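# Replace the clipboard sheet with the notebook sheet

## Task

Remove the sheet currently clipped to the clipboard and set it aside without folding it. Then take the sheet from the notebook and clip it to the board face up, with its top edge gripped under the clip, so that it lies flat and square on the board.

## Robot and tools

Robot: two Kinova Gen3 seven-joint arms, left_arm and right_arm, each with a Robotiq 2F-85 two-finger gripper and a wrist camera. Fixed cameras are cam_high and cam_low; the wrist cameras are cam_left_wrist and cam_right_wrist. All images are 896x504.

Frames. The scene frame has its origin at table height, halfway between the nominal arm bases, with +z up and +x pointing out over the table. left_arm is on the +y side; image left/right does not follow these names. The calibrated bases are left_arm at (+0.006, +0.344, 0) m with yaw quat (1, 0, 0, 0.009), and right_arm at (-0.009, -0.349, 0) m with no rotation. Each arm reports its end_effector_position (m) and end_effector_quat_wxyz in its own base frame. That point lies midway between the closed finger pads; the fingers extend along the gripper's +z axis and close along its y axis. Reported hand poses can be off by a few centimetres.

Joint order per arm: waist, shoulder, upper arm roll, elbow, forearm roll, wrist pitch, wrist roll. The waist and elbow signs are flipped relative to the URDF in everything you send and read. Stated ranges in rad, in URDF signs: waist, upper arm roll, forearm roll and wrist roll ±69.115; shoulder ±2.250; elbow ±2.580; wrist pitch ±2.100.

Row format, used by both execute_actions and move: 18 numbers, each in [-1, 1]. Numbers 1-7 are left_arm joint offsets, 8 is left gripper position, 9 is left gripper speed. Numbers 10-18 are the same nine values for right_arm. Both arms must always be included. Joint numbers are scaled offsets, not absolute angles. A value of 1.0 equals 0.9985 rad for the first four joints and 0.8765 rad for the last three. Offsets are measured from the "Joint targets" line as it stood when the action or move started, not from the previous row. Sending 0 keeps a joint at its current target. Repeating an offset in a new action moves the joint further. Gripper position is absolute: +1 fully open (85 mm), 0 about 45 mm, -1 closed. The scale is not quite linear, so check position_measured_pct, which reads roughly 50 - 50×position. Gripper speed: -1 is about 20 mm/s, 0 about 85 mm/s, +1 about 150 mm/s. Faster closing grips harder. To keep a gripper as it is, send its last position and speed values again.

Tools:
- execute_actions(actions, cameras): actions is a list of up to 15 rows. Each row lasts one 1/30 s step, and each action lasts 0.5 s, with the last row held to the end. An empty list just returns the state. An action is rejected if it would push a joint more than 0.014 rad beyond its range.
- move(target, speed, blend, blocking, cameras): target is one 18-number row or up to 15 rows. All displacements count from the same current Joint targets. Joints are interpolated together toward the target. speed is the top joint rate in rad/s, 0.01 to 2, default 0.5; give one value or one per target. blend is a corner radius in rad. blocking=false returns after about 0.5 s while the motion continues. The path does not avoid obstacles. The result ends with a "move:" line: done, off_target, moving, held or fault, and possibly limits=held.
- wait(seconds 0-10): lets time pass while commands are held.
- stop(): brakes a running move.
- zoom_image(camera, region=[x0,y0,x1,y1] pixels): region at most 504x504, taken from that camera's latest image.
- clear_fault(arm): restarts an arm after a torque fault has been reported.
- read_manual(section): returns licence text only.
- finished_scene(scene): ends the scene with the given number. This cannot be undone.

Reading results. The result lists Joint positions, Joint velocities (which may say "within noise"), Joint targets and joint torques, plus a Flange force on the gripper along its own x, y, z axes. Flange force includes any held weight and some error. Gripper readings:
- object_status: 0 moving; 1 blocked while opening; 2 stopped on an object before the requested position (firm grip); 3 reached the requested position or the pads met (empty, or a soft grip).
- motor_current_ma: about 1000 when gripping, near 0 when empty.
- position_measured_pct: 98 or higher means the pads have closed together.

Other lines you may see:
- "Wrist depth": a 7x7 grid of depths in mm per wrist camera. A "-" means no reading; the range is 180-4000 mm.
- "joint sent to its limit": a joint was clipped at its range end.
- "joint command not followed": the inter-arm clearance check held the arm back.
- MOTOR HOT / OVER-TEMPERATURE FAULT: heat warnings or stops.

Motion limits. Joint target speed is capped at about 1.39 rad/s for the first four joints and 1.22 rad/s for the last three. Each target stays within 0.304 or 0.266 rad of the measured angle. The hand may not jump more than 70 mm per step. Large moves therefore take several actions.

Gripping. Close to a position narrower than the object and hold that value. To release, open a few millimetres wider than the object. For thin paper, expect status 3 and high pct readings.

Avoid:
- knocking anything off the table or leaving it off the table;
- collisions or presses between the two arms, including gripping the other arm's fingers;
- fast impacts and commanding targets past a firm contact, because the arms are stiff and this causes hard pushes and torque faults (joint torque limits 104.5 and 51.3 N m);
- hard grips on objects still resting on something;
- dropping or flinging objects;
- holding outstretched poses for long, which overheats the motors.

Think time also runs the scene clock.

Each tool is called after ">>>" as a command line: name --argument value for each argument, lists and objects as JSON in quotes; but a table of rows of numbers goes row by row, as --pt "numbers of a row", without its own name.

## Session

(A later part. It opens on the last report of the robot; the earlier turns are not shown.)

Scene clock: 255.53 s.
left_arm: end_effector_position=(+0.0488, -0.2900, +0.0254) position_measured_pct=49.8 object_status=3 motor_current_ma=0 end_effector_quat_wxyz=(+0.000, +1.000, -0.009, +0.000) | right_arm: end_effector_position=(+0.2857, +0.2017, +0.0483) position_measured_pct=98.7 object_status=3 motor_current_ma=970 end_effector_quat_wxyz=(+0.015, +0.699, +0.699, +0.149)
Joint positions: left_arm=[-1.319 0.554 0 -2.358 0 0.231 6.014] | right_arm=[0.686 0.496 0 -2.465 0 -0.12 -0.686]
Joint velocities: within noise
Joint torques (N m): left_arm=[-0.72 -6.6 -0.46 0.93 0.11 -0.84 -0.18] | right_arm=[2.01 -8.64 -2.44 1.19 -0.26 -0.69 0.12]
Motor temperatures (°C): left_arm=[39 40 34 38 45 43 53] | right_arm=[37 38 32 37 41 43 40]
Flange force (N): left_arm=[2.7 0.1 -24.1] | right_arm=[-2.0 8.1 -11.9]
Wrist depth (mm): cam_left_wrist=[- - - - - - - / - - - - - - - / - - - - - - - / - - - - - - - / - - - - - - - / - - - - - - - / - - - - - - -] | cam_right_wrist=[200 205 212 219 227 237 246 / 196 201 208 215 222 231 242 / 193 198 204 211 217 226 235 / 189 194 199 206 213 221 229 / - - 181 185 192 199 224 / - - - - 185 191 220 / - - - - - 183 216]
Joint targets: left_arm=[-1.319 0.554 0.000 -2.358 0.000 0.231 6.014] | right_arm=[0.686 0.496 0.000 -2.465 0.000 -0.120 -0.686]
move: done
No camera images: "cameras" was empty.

>>> move --pt "0.1418 0.0127 0 0.0494 0 0.0417 -0.1615 0 0 0 0 0 0 0 0 0 -1 0" --pt "0.2836 0.0265 0 0.0987 0 0.0822 -0.3231 0 0 0 0 0 0 0 0 0 -1 0" --speed 0.12

>>> zoom_image --camera "cam_high" --region '[420, 140, 620, 300]'

>>> zoom_image --camera "cam_low" --region '[320, 150, 500, 250]'

Scene clock: 267.33 s.
left_arm: end_effector_position=(+0.1438, -0.2917, +0.0254) position_measured_pct=49.8 object_status=3 motor_current_ma=0 end_effector_quat_wxyz=(+0.000, +1.000, -0.009, +0.000) | right_arm: end_effector_position=(+0.2857, +0.2017, +0.0483) position_measured_pct=98.7 object_status=3 motor_current_ma=970 end_effector_quat_wxyz=(+0.015, +0.699, +0.699, +0.149)
Joint positions: left_arm=[-1.036 0.58 0 -2.259 0 0.303 5.731] | right_arm=[0.686 0.496 0 -2.465 0 -0.12 -0.686]
Joint velocities: within noise
Joint torques (N m): left_arm=[0.88 -5.98 -2.76 0.14 -0.4 -0.5 -0.13] | right_arm=[1.99 -8.66 -2.46 1.16 -0.31 -0.71 0.07]
Motor temperatures (°C): left_arm=[39 40 34 38 45 43 53] | right_arm=[37 38 31 37 41 43 40]
Flange force (N): left_arm=[-1.1 3.1 -26.2] | right_arm=[-2.0 8.2 -11.8]
Wrist depth (mm): cam_left_wrist=[- - - - - - - / - - - - - - - / - - - - - - - / - - - - - - - / - - - - - - - / - - - - - - - / - - - - - - -] | cam_right_wrist=[198 205 212 219 227 236 246 / 194 201 208 215 222 231 242 / 192 197 204 211 217 226 235 / 189 194 199 206 213 221 229 / - - 181 185 192 199 224 / - - - - 185 191 220 / - - - - - 183 216]
Joint targets: left_arm=[-1.036 0.580 0.000 -2.259 0.000 0.303 5.731] | right_arm=[0.686 0.496 0.000 -2.465 0.000 -0.120 -0.686]
move: done

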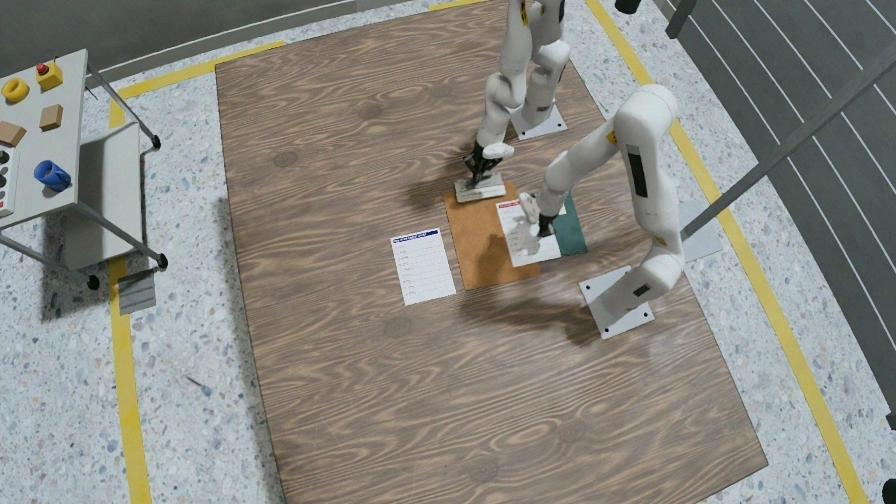

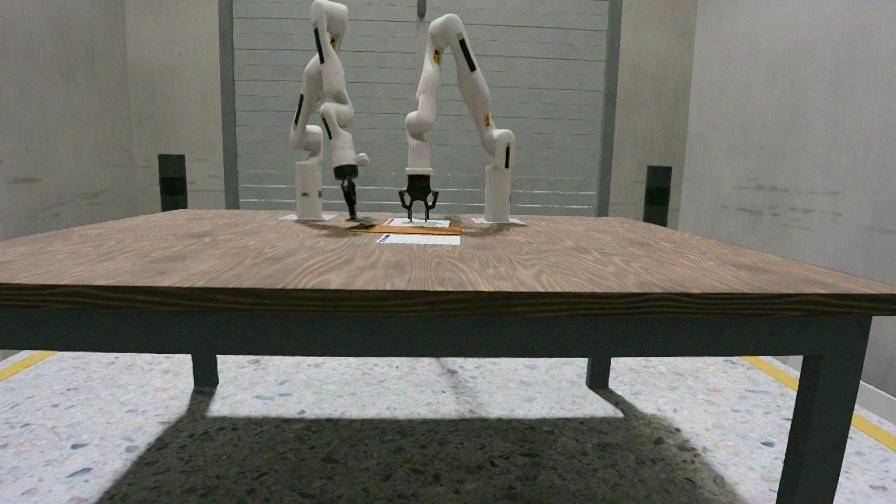

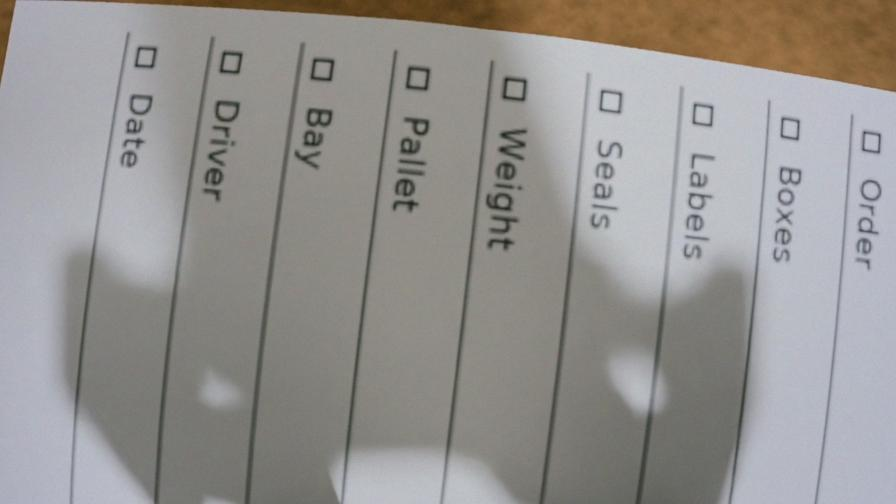

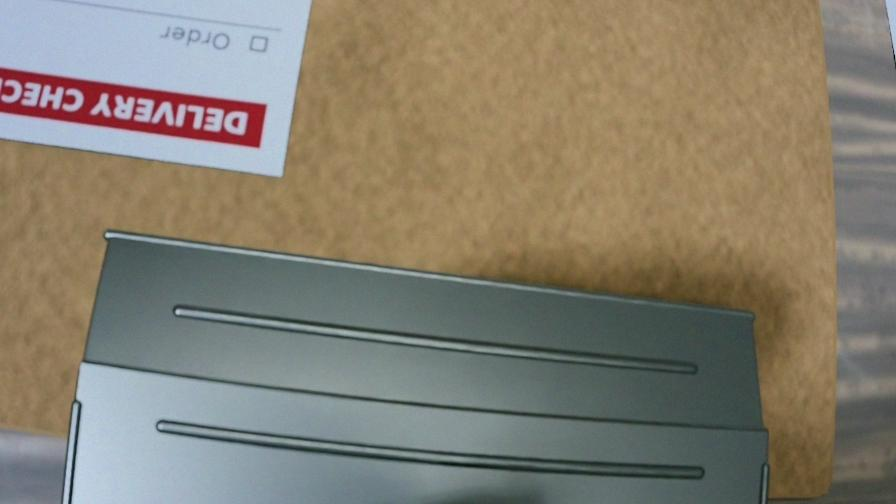

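Scaled by 2.520 from the camera's 896x504 image, which has a finer 1280x720 frame.

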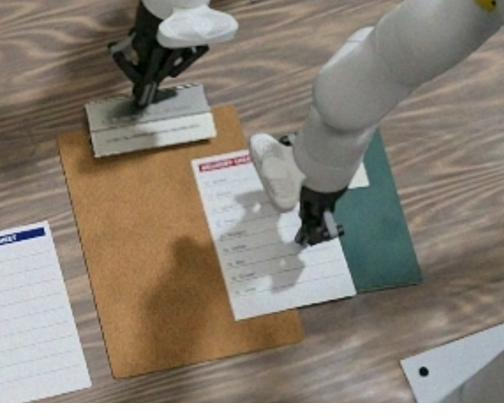

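Scaled by 2.800 from the camera's 896x504 image, which has a finer 1280x720 frame.

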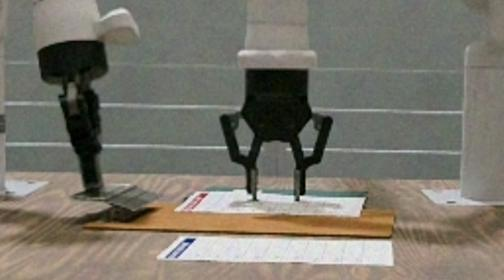

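>>> move --pt "0 -0.072 0 0.0157 0 0.0999 0 0 0 0 0 0 0 0 0 0 -1 0" --pt "0.1276 0.0141 0 0.2031 0 0.2152 -1.0 0 0 0 0 0 0 0 0 0 -1 0" --speed '[0.12,0.7]' --cameras '[]'

>>> move --pt "0 0 0 0 0 0 -0.9378 0 0 0 0 0 0 0 0 0 -1 0" --pt "0 0.0545 0 -0.0116 0 -0.0753 -0.9378 0 0 0 0 0 0 0 0 0 -1 0" --speed '[0.7,0.1]'

>>> zoom_image --camera "cam_high" --region '[420, 140, 620, 300]'

Scene clock: 281.90 s.
left_arm: end_effector_position=(+0.2163, -0.3181, +0.0450) position_measured_pct=49.8 object_status=3 motor_current_ma=0 end_effector_quat_wxyz=(+0.000, +0.927, -0.374, +0.000) | right_arm: end_effector_position=(+0.2857, +0.2017, +0.0483) position_measured_pct=98.7 object_status=3 motor_current_ma=970 end_effector_quat_wxyz=(+0.015, +0.699, +0.699, +0.149)
Joint positions: left_arm=[-0.908 0.594 0 -2.056 0 0.491 4.855] | right_arm=[0.686 0.496 0 -2.465 0 -0.12 -0.686]
Joint velocities: within noise
Joint torques (N m): left_arm=[-0.77 -14.77 -0.14 2.94 0.06 -0.26 -0.2] | right_arm=[2 -8.59 -2.45 1.17 -0.28 -0.69 0.13]
Motor temperatures (°C): left_arm=[39 40 34 38 44 43 53] | right_arm=[37 38 31 37 41 43 40]
Flange force (N): left_arm=[4.0 -1.0 -3.7] | right_arm=[-2.0 8.2 -12.0]
Wrist depth (mm): cam_left_wrist=[187 187 186 186 185 185 - / 187 187 186 186 185 185 - / 187 187 186 185 185 185 184 / 187 186 186 185 185 184 184 / 187 186 186 185 184 184 184 / 187 186 186 185 184 183 182 / 186 186 185 185 184 183 181] | cam_right_wrist=[198 205 212 219 227 237 246 / 195 201 208 215 222 231 242 / 192 197 204 211 218 226 235 / 188 194 199 206 213 221 229 / - - 181 185 192 199 224 / - - - - 185 191 220 / - - - - - 183 216]
Joint targets: left_arm=[-0.908 0.594 0.000 -2.056 0.000 0.491 4.855] | right_arm=[0.686 0.496 0.000 -2.465 0.000 -0.120 -0.686]
move: done
No camera images: "cameras" was empty.

Scene clock: 284.13 s.
left_arm: end_effector_position=(+0.2163, -0.3181, +0.0225) position_measured_pct=49.8 object_status=3 motor_current_ma=0 end_effector_quat_wxyz=(+0.000, +0.701, -0.714, +0.000) | right_arm: end_effector_position=(+0.2857, +0.2017, +0.0483) position_measured_pct=98.7 object_status=3 motor_current_ma=970 end_effector_quat_wxyz=(+0.015, +0.699, +0.699, +0.149)
Joint positions: left_arm=[-0.908 0.649 0 -2.068 0 0.425 4.033] | right_arm=[0.686 0.496 0 -2.465 0 -0.12 -0.686]
Joint velocities: within noise
Joint torques (N m): left_arm=[-0.81 -15.24 -0.11 2.4 0.11 -0.2 -0.22] | right_arm=[1.98 -8.63 -2.46 1.22 -0.27 -0.69 0.12]
Motor temperatures (°C): left_arm=[39 40 34 38 44 43 53] | right_arm=[37 38 31 37 41 43 40]
Flange force (N): left_arm=[2.0 -3.9 -3.1] | right_arm=[-1.9 7.9 -11.9]
Wrist depth (mm): cam_left_wrist=[- - - - - - - / - - - - - - - / - - - - - - - / - - - - - - - / - - - - - - - / - - - - - - - / - - - - - - -] | cam_right_wrist=[199 205 212 219 227 236 245 / 195 201 208 215 222 231 241 / 192 197 204 211 217 226 235 / 189 194 199 206 213 221 229 / - - 181 185 192 199 224 / - - - - 185 191 220 / - - - - - 183 216]
Joint targets: left_arm=[-0.908 0.649 0.000 -2.068 0.000 0.425 4.033] | right_arm=[0.686 0.496 0.000 -2.465 0.000 -0.120 -0.686]
move: done

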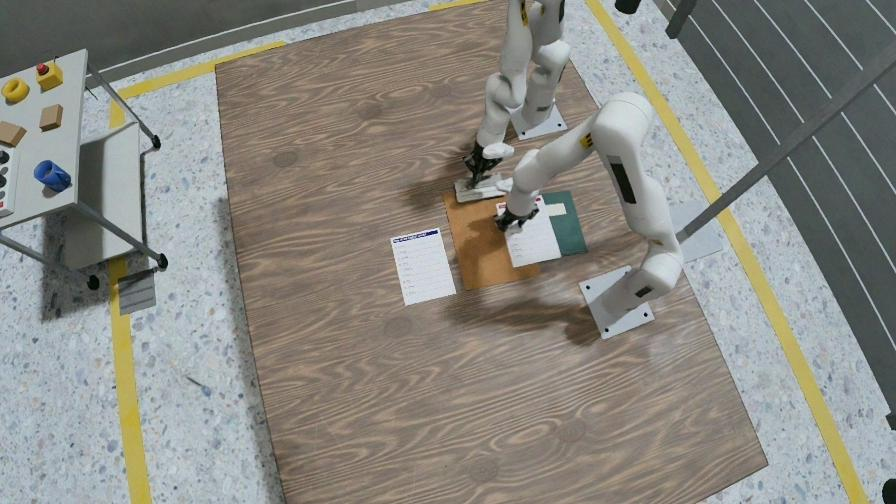

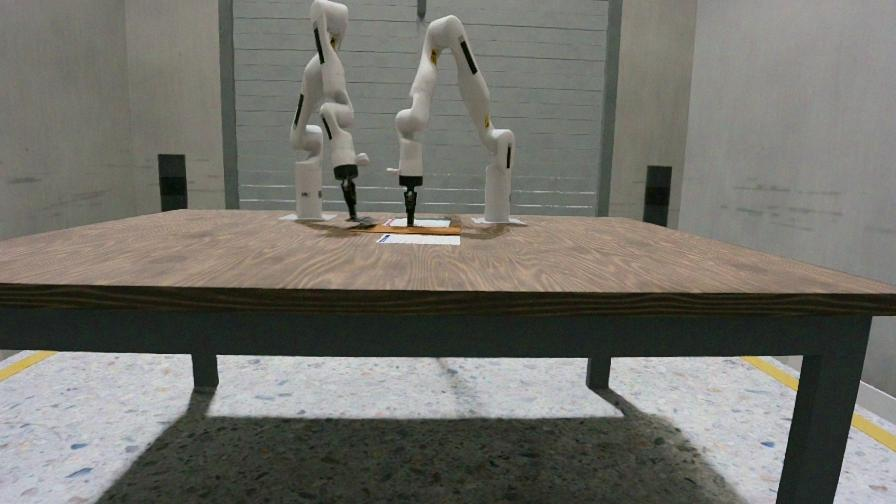

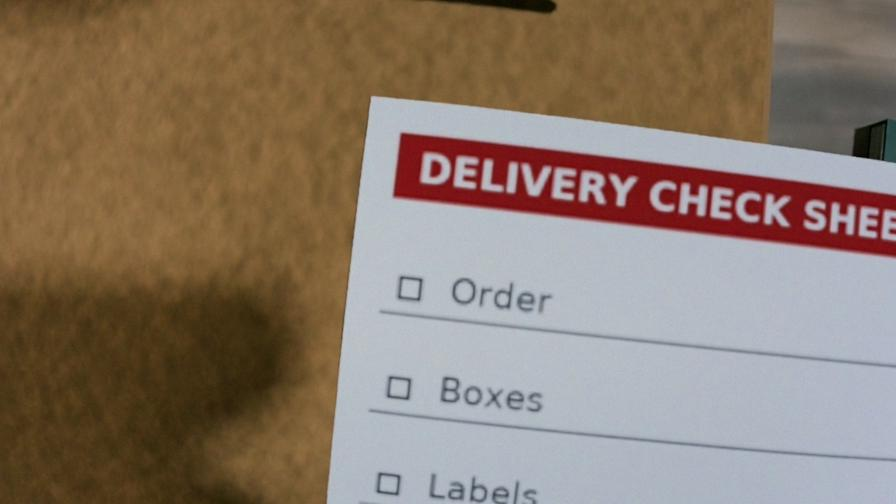

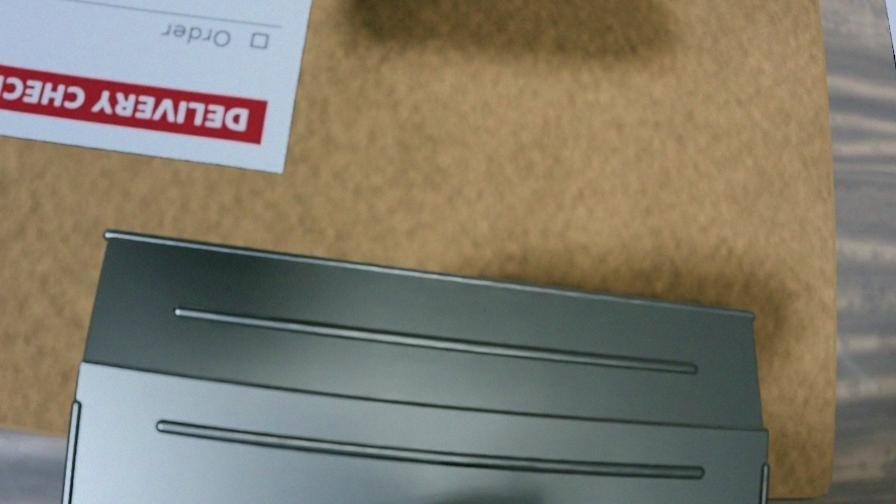

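Scaled by 2.520 from the camera's 896x504 image, which has a finer 1280x720 frame.

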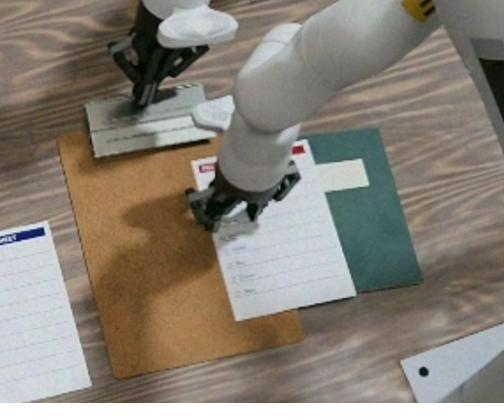

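>>> move --pt "0 -0.0097 0 0.002 0 0.0133 0 0 0 0 0 0 0 0 0 0 -1 0" --pt "-0.0123 -0.0133 0 -0.0099 0 0.0039 0.014 -0.3 0 0 0 0 0 0 0 0 -1 0" --pt "-0.0123 -0.0073 0 -0.0111 0 -0.0044 0.014 -0.3 0 0 0 0 0 0 0 0 -1 0" --speed 0.05 --cameras '["cam_high","cam_left_wrist"]'

>>> zoom_image --camera "cam_high" --region '[450, 170, 570, 270]'

Scene clock: 293.80 s.
left_arm: end_effector_position=(+0.2103, -0.3179, +0.0239) position_measured_pct=64.9 object_status=3 motor_current_ma=0 end_effector_quat_wxyz=(+0.000, +0.701, -0.714, +0.000) | right_arm: end_effector_position=(+0.2857, +0.2017, +0.0483) position_measured_pct=98.7 object_status=3 motor_current_ma=970 end_effector_quat_wxyz=(+0.015, +0.699, +0.699, +0.149)
Joint positions: left_arm=[-0.921 0.641 0 -2.079 0 0.421 4.045] | right_arm=[0.686 0.496 0 -2.465 0 -0.12 -0.686]
Joint velocities: within noise
Joint torques (N m): left_arm=[-0.84 -15.03 -0.07 2.42 0.07 -0.2 -0.2] | right_arm=[1.99 -8.61 -2.44 1.24 -0.26 -0.66 0.13]
Motor temperatures (°C): left_arm=[39 40 34 38 44 43 53] | right_arm=[37 38 31 37 41 43 40]
Flange force (N): left_arm=[1.8 -3.8 -3.3] | right_arm=[-2.0 7.8 -11.9]
Wrist depth (mm): cam_left_wrist=[- - - - - - - / - - - - - - - / - - - - - - - / - - - - - - - / - - - - - - - / - - - - - - - / - - - - - - -] | cam_right_wrist=[199 205 212 219 228 237 246 / 195 201 208 215 222 232 242 / 192 197 204 211 217 226 235 / 189 194 199 206 213 221 229 / - - 182 185 192 199 224 / - - - - 185 191 220 / - - - - - 183 216]
Joint targets: left_arm=[-0.921 0.641 0.000 -2.079 0.000 0.421 4.045] | right_arm=[0.686 0.496 0.000 -2.465 0.000 -0.120 -0.686]
move: done
Images, in order (width x height): cam_high 896x504, cam_left_wrist 896x504.

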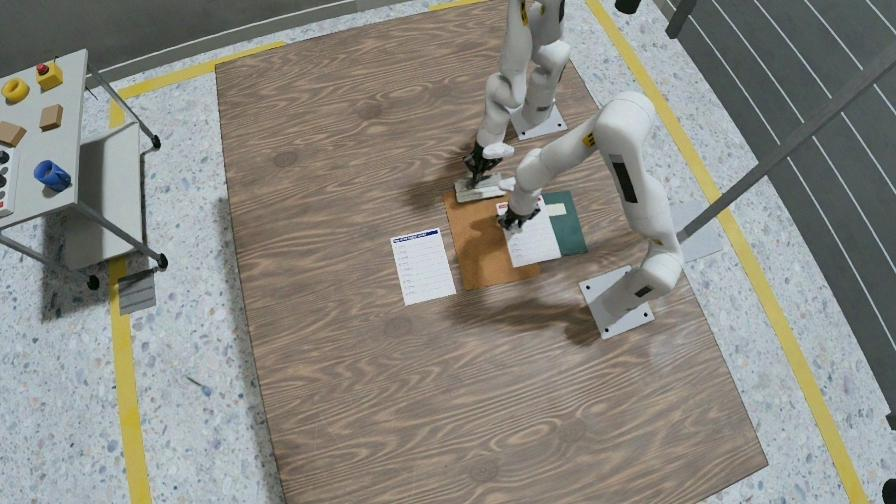

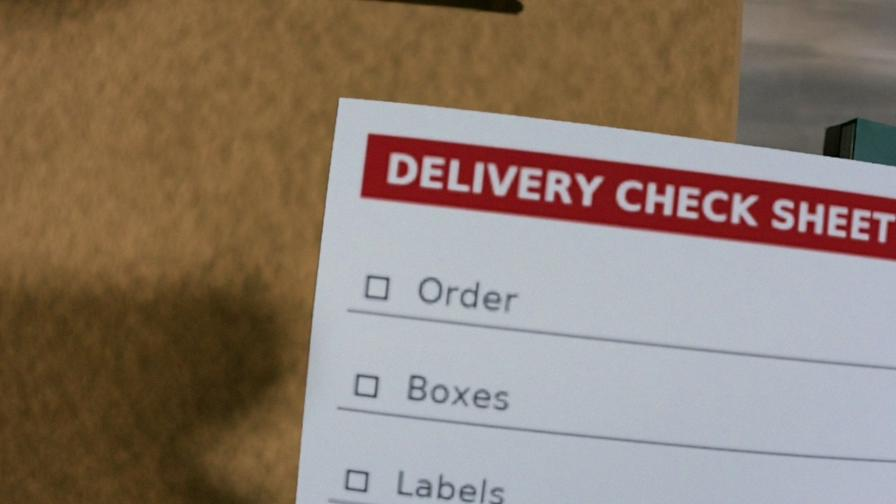

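Scaled by 4.200 from the camera's 896x504 image, which has a finer 1280x720 frame.

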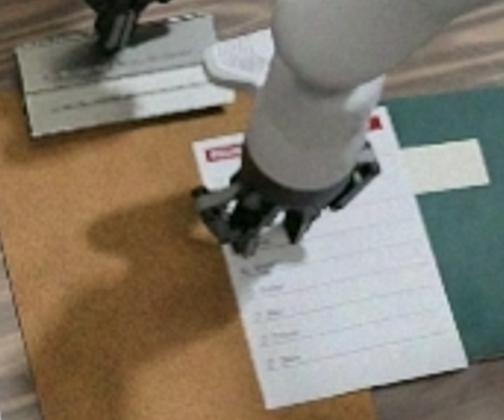

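>>> move --target '[0,0.0024,0,-0.0005,0,-0.0033,0,-0.3,0,0,0,0,0,0,0,0,-1,0]' --speed 0.02 --cameras '[]'

>>> move --target '[0,0.0012,0,-0.0003,0,-0.0017,0,-0.3,0,0,0,0,0,0,0,0,-1,0]' --speed 0.02 --cameras '[]'

Scene clock: 296.87 s.
left_arm: end_effector_position=(+0.2103, -0.3179, +0.0229) position_measured_pct=64.9 object_status=3 motor_current_ma=0 end_effector_quat_wxyz=(+0.000, +0.701, -0.714, +0.000) | right_arm: end_effector_position=(+0.2857, +0.2017, +0.0483) position_measured_pct=98.7 object_status=3 motor_current_ma=970 end_effector_quat_wxyz=(+0.015, +0.699, +0.699, +0.149)
Joint positions: left_arm=[-0.921 0.644 0 -2.079 0 0.419 4.045] | right_arm=[0.686 0.496 0 -2.465 0 -0.12 -0.686]
Joint velocities: within noise
Joint torques (N m): left_arm=[-0.83 -12.51 -0.03 2.28 0.15 -0.67 -0.25] | right_arm=[1.95 -8.61 -2.46 1.23 -0.27 -0.67 0.12]
Motor temperatures (°C): left_arm=[39 40 34 38 44 43 53] | right_arm=[37 38 31 37 41 43 40]
Flange force (N): left_arm=[0.7 -2.9 -11.0] | right_arm=[-1.9 7.7 -11.9]
Wrist depth (mm): cam_left_wrist=[- - - - - - - / - - - - - - - / - - - - - - - / - - - - - - - / - - - - - - - / - - - - - - - / - - - - - - -] | cam_right_wrist=[199 205 212 219 228 237 246 / 196 201 208 215 222 231 242 / 193 197 204 211 218 226 235 / 189 194 199 206 213 221 229 / - - 181 185 192 199 224 / - - - - 185 191 220 / - - - - - 183 216]
Joint targets: left_arm=[-0.921 0.644 0.000 -2.079 0.000 0.419 4.045] | right_arm=[0.686 0.496 0.000 -2.465 0.000 -0.120 -0.686]
move: done
No camera images: "cameras" was empty.

Scene clock: 297.57 s.
left_arm: end_effector_position=(+0.2103, -0.3179, +0.0224) position_measured_pct=64.9 object_status=3 motor_current_ma=0 end_effector_quat_wxyz=(+0.000, +0.701, -0.714, +0.000) | right_arm: end_effector_position=(+0.2857, +0.2017, +0.0483) position_measured_pct=98.7 object_status=3 motor_current_ma=970 end_effector_quat_wxyz=(+0.015, +0.699, +0.699, +0.149)
Joint positions: left_arm=[-0.921 0.645 0 -2.08 0 0.417 4.045] | right_arm=[0.686 0.496 0 -2.465 0 -0.12 -0.686]
Joint velocities: within noise
Joint torques (N m): left_arm=[-0.95 -5.87 0.09 2.47 0.22 -2.19 -0.25] | right_arm=[2.02 -8.62 -2.45 1.21 -0.27 -0.7 0.12]
Motor temperatures (°C): left_arm=[39 40 34 38 44 43 53] | right_arm=[37 38 31 37 41 43 40]
Flange force (N): left_arm=[-3.3 -0.5 -31.8] | right_arm=[-2.1 8.1 -12.0]
Wrist depth (mm): cam_left_wrist=[- - - - - - - / - - - - - - - / - - - - - - - / - - - - - - - / - - - - - - - / - - - - - - - / - - - - - - -] | cam_right_wrist=[200 205 212 219 227 236 246 / 196 201 208 215 222 231 241 / 192 197 204 211 217 226 235 / 189 194 199 206 213 222 229 / - - 181 185 192 199 224 / - - - - 185 191 220 / - - - - - 183 216]
Joint targets: left_arm=[-0.921 0.645 0.000 -2.080 0.000 0.417 4.045] | right_arm=[0.686 0.496 0.000 -2.465 0.000 -0.120 -0.686]
move: done
No camera images: "cameras" was empty.

>>> move --pt "0.073 0.0293 0 0.0853 0 0.0638 -0.0661 -0.3 0 0 0 0 0 0 0 0 -1 0" --pt "0.146 0.0597 0 0.1703 0 0.1259 -0.1321 -0.3 0 0 0 0 0 0 0 0 -1 0" --speed 0.12

>>> zoom_image --camera "cam_high" --region '[420, 140, 620, 300]'

Scene clock: 308.63 s.
left_arm: end_effector_position=(+0.2903, -0.3193, +0.0225) position_measured_pct=64.9 object_status=3 motor_current_ma=0 end_effector_quat_wxyz=(+0.000, +0.711, -0.703, +0.000) | right_arm: end_effector_position=(+0.2857, +0.2017, +0.0483) position_measured_pct=98.7 object_status=3 motor_current_ma=970 end_effector_quat_wxyz=(+0.015, +0.699, +0.699, +0.149)
Joint positions: left_arm=[-0.775 0.704 0 -1.91 0 0.527 3.929] | right_arm=[0.686 0.496 0 -2.465 0 -0.12 -0.686]
Joint velocities: within noise
Joint torques (N m): left_arm=[1.78 -5.75 -3.27 1.36 -0.73 -1.51 -0.22] | right_arm=[1.97 -8.62 -2.44 1.18 -0.26 -0.71 0.11]
Motor temperatures (°C): left_arm=[39 40 34 38 44 43 53] | right_arm=[37 38 31 37 41 43 40]
Flange force (N): left_arm=[2.4 3.6 -31.3] | right_arm=[-1.8 8.1 -12.0]
Wrist depth (mm): cam_left_wrist=[- - - - - - - / - - - - - - - / - - - - - - - / - - - - - - - / - - - - - - - / - - - - - - - / - - - - - - -] | cam_right_wrist=[200 205 212 219 227 237 245 / 196 201 207 214 221 231 241 / 192 197 204 210 217 226 235 / 189 194 199 206 213 222 229 / - - 181 185 192 199 224 / - - - - 185 191 220 / - - - - - 183 216]
Joint targets: left_arm=[-0.775 0.704 0.000 -1.910 0.000 0.527 3.929] | right_arm=[0.686 0.496 0.000 -2.465 0.000 -0.120 -0.686]
move: done

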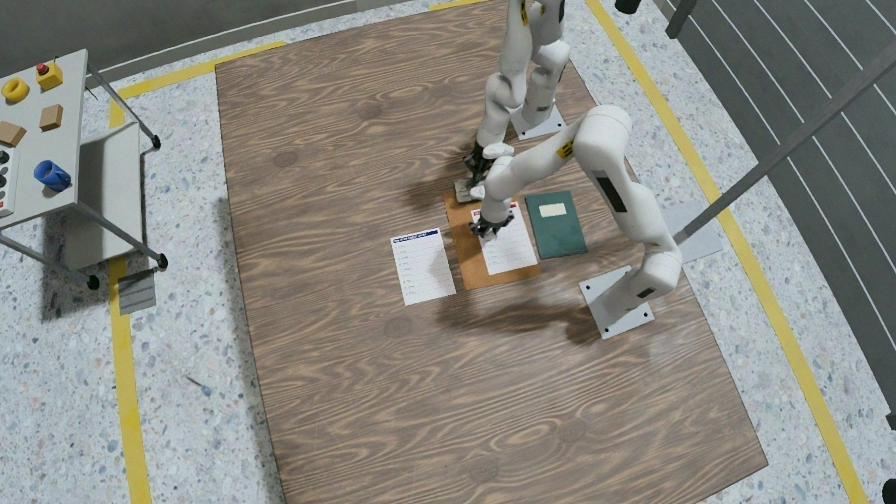

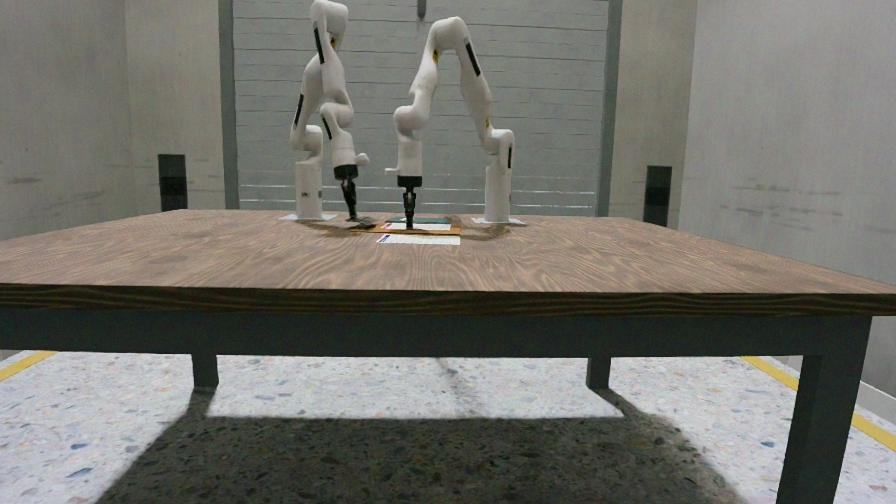

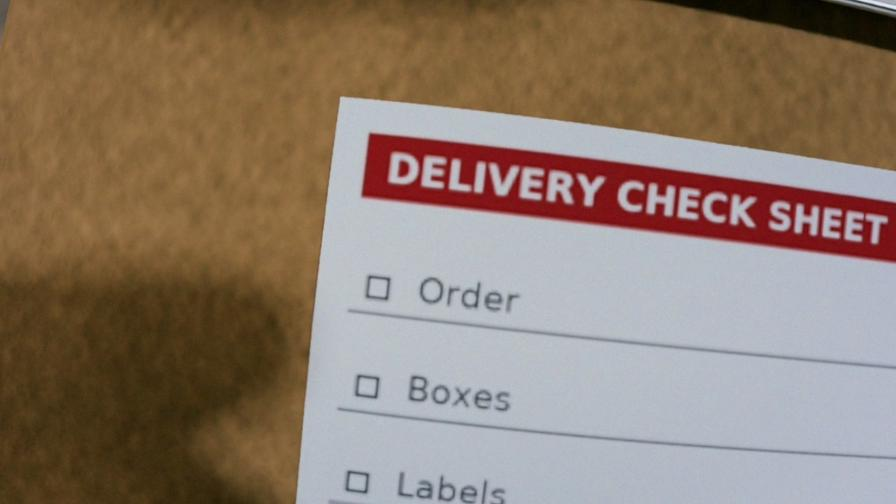

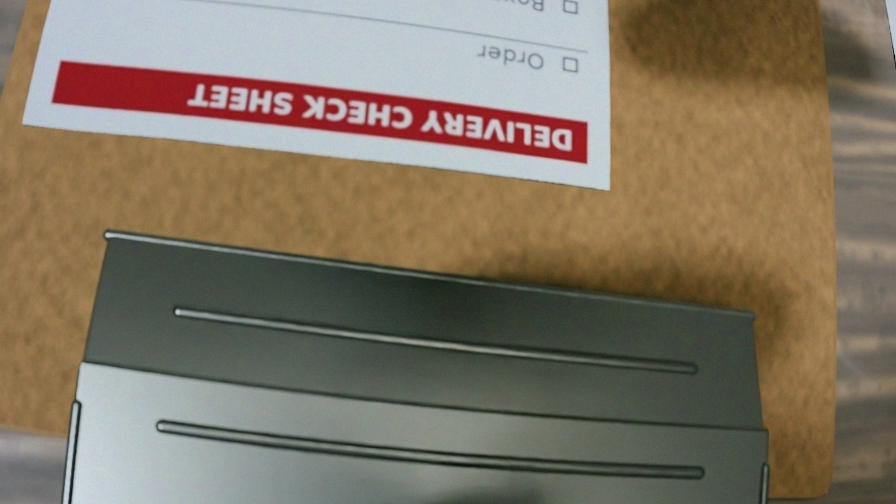

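Scaled by 2.520 from the camera's 896x504 image, which has a finer 1280x720 frame.

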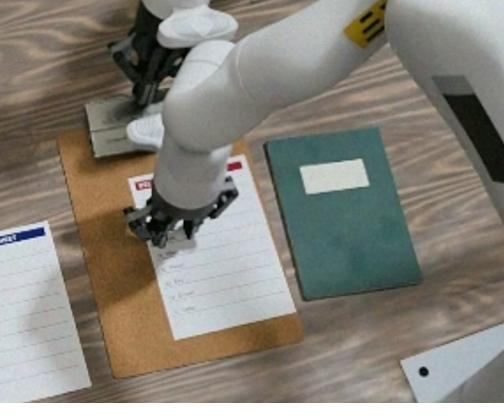

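>>> move --pt "0 -0.0258 0 0.005 0 0.0351 0 -0.3 0 0 0 0 0 0 0 0 -1 0" --pt "0.1019 -0.0791 0 -0.1232 0 -0.0502 -0.116 -0.3 0 0 0 0 0 0 0 0 -1 0" --pt "0.1019 -0.0511 0 -0.129 0 -0.0887 -0.116 -0.3 0 0 0 0 0 0 0 0 -1 0" --speed '[0.1,0.2,0.07]' --cameras '["cam_high","cam_left_wrist","cam_right_wrist"]'

>>> move --target '[0,0.0048,0,-0.001,0,-0.0066,0,-0.3,0,0,0,0,0,0,0,0,-1,0]' --speed 0.02 --cameras '[]'

Scene clock: 328.33 s.
left_arm: end_effector_position=(+0.2913, -0.2643, +0.0245) position_measured_pct=64.9 object_status=3 motor_current_ma=0 end_effector_quat_wxyz=(+0.000, +0.711, -0.703, +0.000) | right_arm: end_effector_position=(+0.2857, +0.2017, +0.0483) position_measured_pct=98.7 object_status=3 motor_current_ma=970 end_effector_quat_wxyz=(+0.015, +0.699, +0.699, +0.149)
Joint positions: left_arm=[-0.673 0.653 0 -2.038 0 0.45 3.827] | right_arm=[0.686 0.496 0 -2.465 0 -0.12 -0.686]
Joint velocities: within noise
Joint torques (N m): left_arm=[-0.85 -15.44 -0.05 2.54 0.07 -0.2 -0.22] | right_arm=[2.02 -8.63 -2.45 1.17 -0.32 -0.7 0.15]
Motor temperatures (°C): left_arm=[39 40 34 37 44 43 53] | right_arm=[37 38 31 37 41 43 40]
Flange force (N): left_arm=[1.3 -4.3 -3.3] | right_arm=[-2.1 8.3 -11.9]
Wrist depth (mm): cam_left_wrist=[- - - - - - - / - - - - - - - / - - - - - - - / - - - - - - - / - - - - - - - / - - - - - - - / - - - - - - -] | cam_right_wrist=[200 205 212 219 227 237 246 / 196 201 207 214 221 231 241 / 192 198 204 210 217 226 236 / 188 193 199 206 213 221 229 / - - 181 185 192 199 224 / - - - - 185 191 220 / - - - - - 183 216]
Joint targets: left_arm=[-0.673 0.653 0.000 -2.038 0.000 0.450 3.827] | right_arm=[0.686 0.496 0.000 -2.465 0.000 -0.120 -0.686]
move: done
Images, in order (width x height): cam_high 896x504, cam_left_wrist 896x504, cam_right_wrist 896x504.

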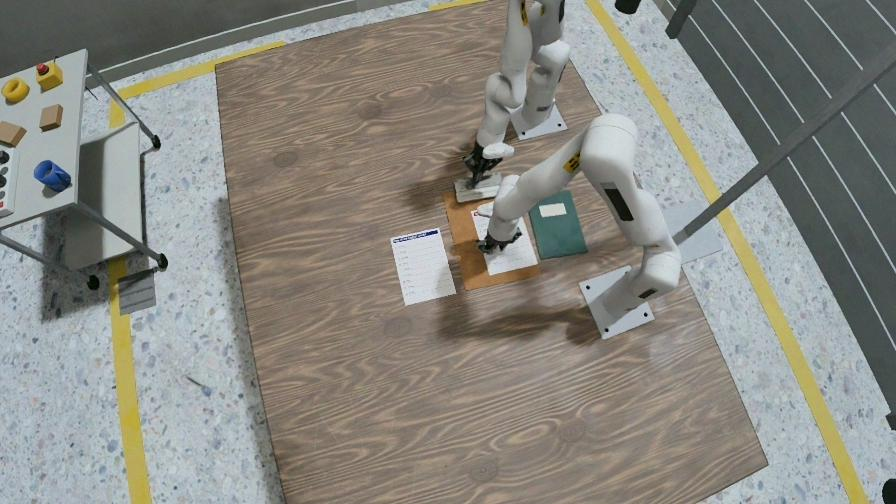

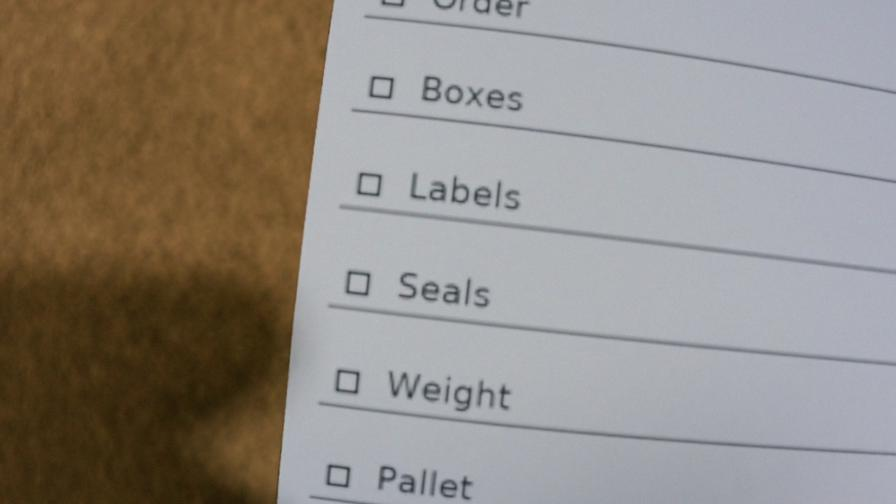

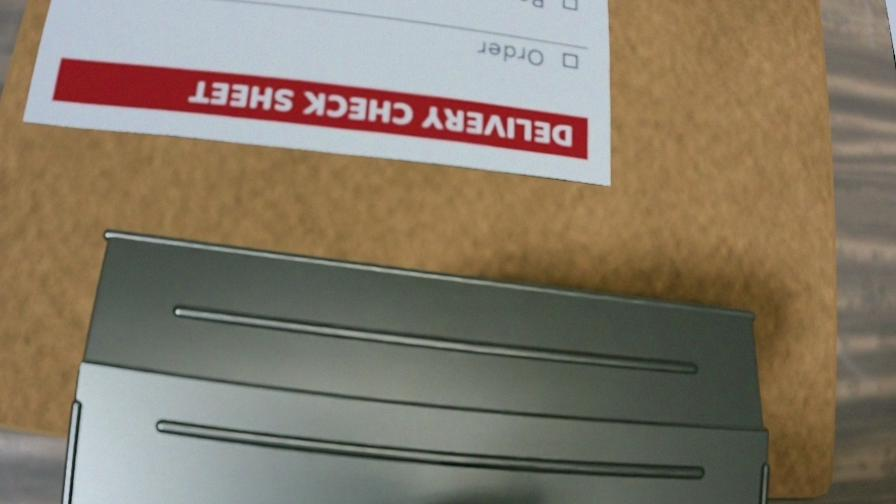

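Scene clock: 329.03 s.
left_arm: end_effector_position=(+0.2913, -0.2643, +0.0225) position_measured_pct=64.9 object_status=3 motor_current_ma=0 end_effector_quat_wxyz=(+0.000, +0.711, -0.703, +0.000) | right_arm: end_effector_position=(+0.2857, +0.2017, +0.0483) position_measured_pct=98.7 object_status=3 motor_current_ma=970 end_effector_quat_wxyz=(+0.015, +0.699, +0.699, +0.149)
Joint positions: left_arm=[-0.673 0.658 0 -2.039 0 0.444 3.827] | right_arm=[0.686 0.496 0 -2.465 0 -0.12 -0.686]
Joint velocities: within noise
Joint torques (N m): left_arm=[-0.99 -7.11 0.21 2.62 0.23 -1.97 -0.28] | right_arm=[2.01 -8.6 -2.44 1.23 -0.31 -0.67 0.07]
Motor temperatures (°C): left_arm=[39 40 34 37 44 43 53] | right_arm=[37 38 31 37 41 43 40]
Flange force (N): left_arm=[-3.1 0.1 -28.3] | right_arm=[-2.3 8.1 -11.9]
Wrist depth (mm): cam_left_wrist=[- - - - - - - / - - - - - - - / - - - - - - - / - - - - - - - / - - - - - - - / - - - - - - - / - - - - - - -] | cam_right_wrist=[199 205 212 219 227 236 245 / 196 201 208 214 221 231 242 / 192 197 204 210 217 226 235 / 189 194 199 206 213 221 229 / - - 181 185 192 199 224 / - - - - 185 191 220 / - - - - - 183 216]
Joint targets: left_arm=[-0.673 0.658 0.000 -2.039 0.000 0.444 3.827] | right_arm=[0.686 0.496 0.000 -2.465 0.000 -0.120 -0.686]
move: done
No camera images: "cameras" was empty.

>>> move --target '[-0.0107,0.0425,0,0.12,0,0.0883,0.0122,-0.3,0,0,0,0,0,0,0,0,-1,0]' --speed 0.1 --cameras '["cam_high","cam_left_wrist","cam_right_wrist"]'

Scene clock: 337.23 s.
left_arm: end_effector_position=(+0.3159, -0.2897, +0.0226) position_measured_pct=64.9 object_status=3 motor_current_ma=0 end_effector_quat_wxyz=(+0.000, +0.711, -0.703, +0.000) | right_arm: end_effector_position=(+0.2857, +0.2017, +0.0483) position_measured_pct=98.7 object_status=3 motor_current_ma=970 end_effector_quat_wxyz=(+0.015, +0.699, +0.699, +0.149)
Joint positions: left_arm=[-0.684 0.701 0 -1.92 0 0.521 3.838] | right_arm=[0.686 0.496 0 -2.465 0 -0.12 -0.686]
Joint velocities: within noise
Joint torques (N m): left_arm=[-1.22 -5.69 0.47 3.41 0.33 -2.95 -0.35] | right_arm=[2.03 -8.61 -2.41 1.23 -0.31 -0.69 0.09]
Motor temperatures (°C): left_arm=[39 40 34 37 44 43 53] | right_arm=[37 38 31 37 41 43 40]
Flange force (N): left_arm=[-5.1 2.0 -34.3] | right_arm=[-2.3 8.2 -12.0]
Wrist depth (mm): cam_left_wrist=[- - - - - - - / - - - - - - - / - - - - - - - / - - - - - - - / - - - - - - - / - - - - - - - / - - - - - - -] | cam_right_wrist=[200 205 212 219 227 237 245 / 196 201 208 214 222 231 242 / 192 197 203 210 217 226 235 / 188 193 199 206 212 221 229 / - - 181 185 192 199 224 / - - - - 185 191 220 / - - - - - 183 216]
Joint targets: left_arm=[-0.684 0.701 0.000 -1.920 0.000 0.521 3.838] | right_arm=[0.686 0.496 0.000 -2.465 0.000 -0.120 -0.686]
move: done
Images, in order (width x height): cam_high 896x504, cam_left_wrist 896x504, cam_right_wrist 896x504.

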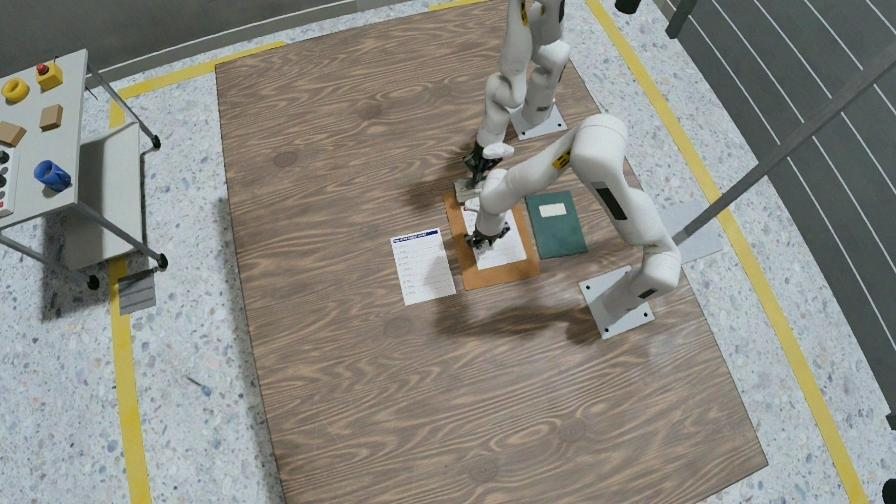

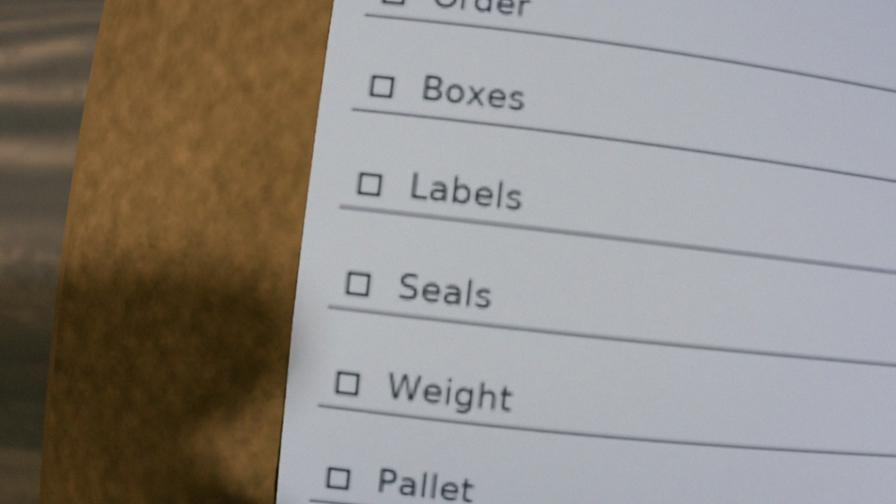

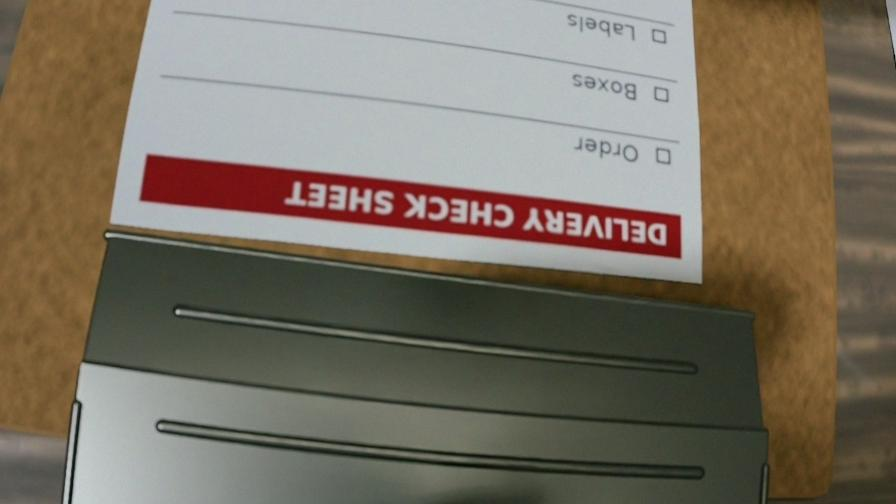

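>>> move --target '[-0.0196,0.0114,0,0.031,0,0.0224,0.0223,-0.3,0,0,0,0,0,0,0,0,-1,0]' --speed 0.06 --cameras '["cam_left_wrist","cam_right_wrist"]'

Scene clock: 346.50 s.
left_arm: end_effector_position=(+0.3169, -0.3016, +0.0226) position_measured_pct=64.9 object_status=3 motor_current_ma=0 end_effector_quat_wxyz=(+0.000, +0.711, -0.703, +0.000) | right_arm: end_effector_position=(+0.2857, +0.2017, +0.0483) position_measured_pct=98.7 object_status=3 motor_current_ma=970 end_effector_quat_wxyz=(+0.015, +0.699, +0.699, +0.149)
Joint positions: left_arm=[-0.703 0.712 0 -1.889 0 0.541 3.858] | right_arm=[0.686 0.496 0 -2.465 0 -0.12 -0.686]
Joint velocities: within noise
Joint torques (N m): left_arm=[-3.48 -5.91 3.15 2.04 1.19 -1.94 -0.36] | right_arm=[2 -8.59 -2.48 1.23 -0.29 -0.68 0.1]
Motor temperatures (°C): left_arm=[39 39 34 37 44 43 53] | right_arm=[37 38 31 37 41 43 40]
Flange force (N): left_arm=[-7.1 -3.3 -31.8] | right_arm=[-2.1 8.0 -12.0]
Wrist depth (mm): cam_left_wrist=[- - - - - - - / - - - - - - - / - - - - - - - / - - - - - - - / - - - - - - - / - - - - - - - / - - - - - - -] | cam_right_wrist=[200 204 212 219 227 236 245 / 196 201 208 214 222 231 242 / 192 197 204 210 217 226 235 / 189 193 199 205 212 221 229 / - - 181 185 192 199 225 / - - - - 185 191 220 / - - - - - 183 216]
Joint targets: left_arm=[-0.703 0.712 0.000 -1.889 0.000 0.541 3.858] | right_arm=[0.686 0.496 0.000 -2.465 0.000 -0.120 -0.686]
move: done
Images, in order (width x height): cam_left_wrist 896x504, cam_right_wrist 896x504.

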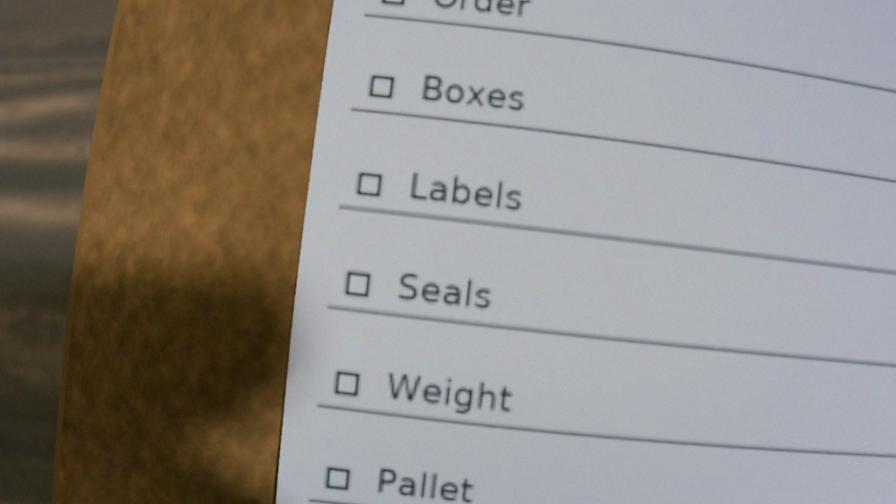

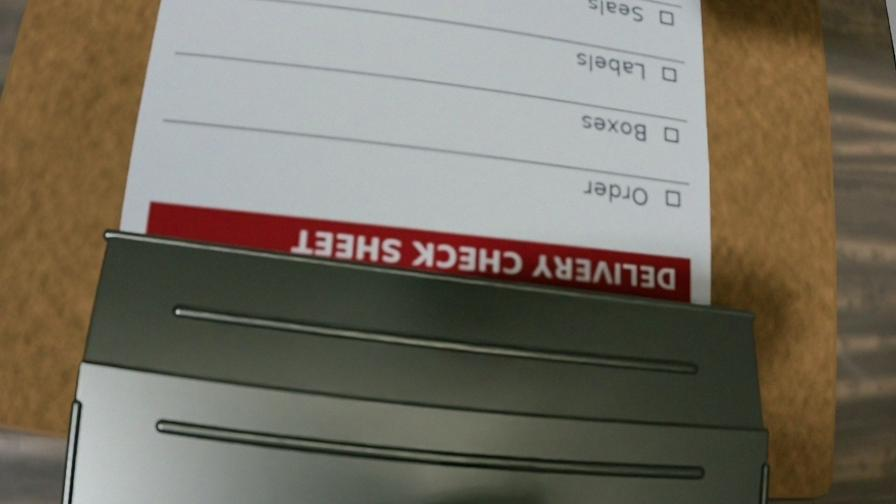

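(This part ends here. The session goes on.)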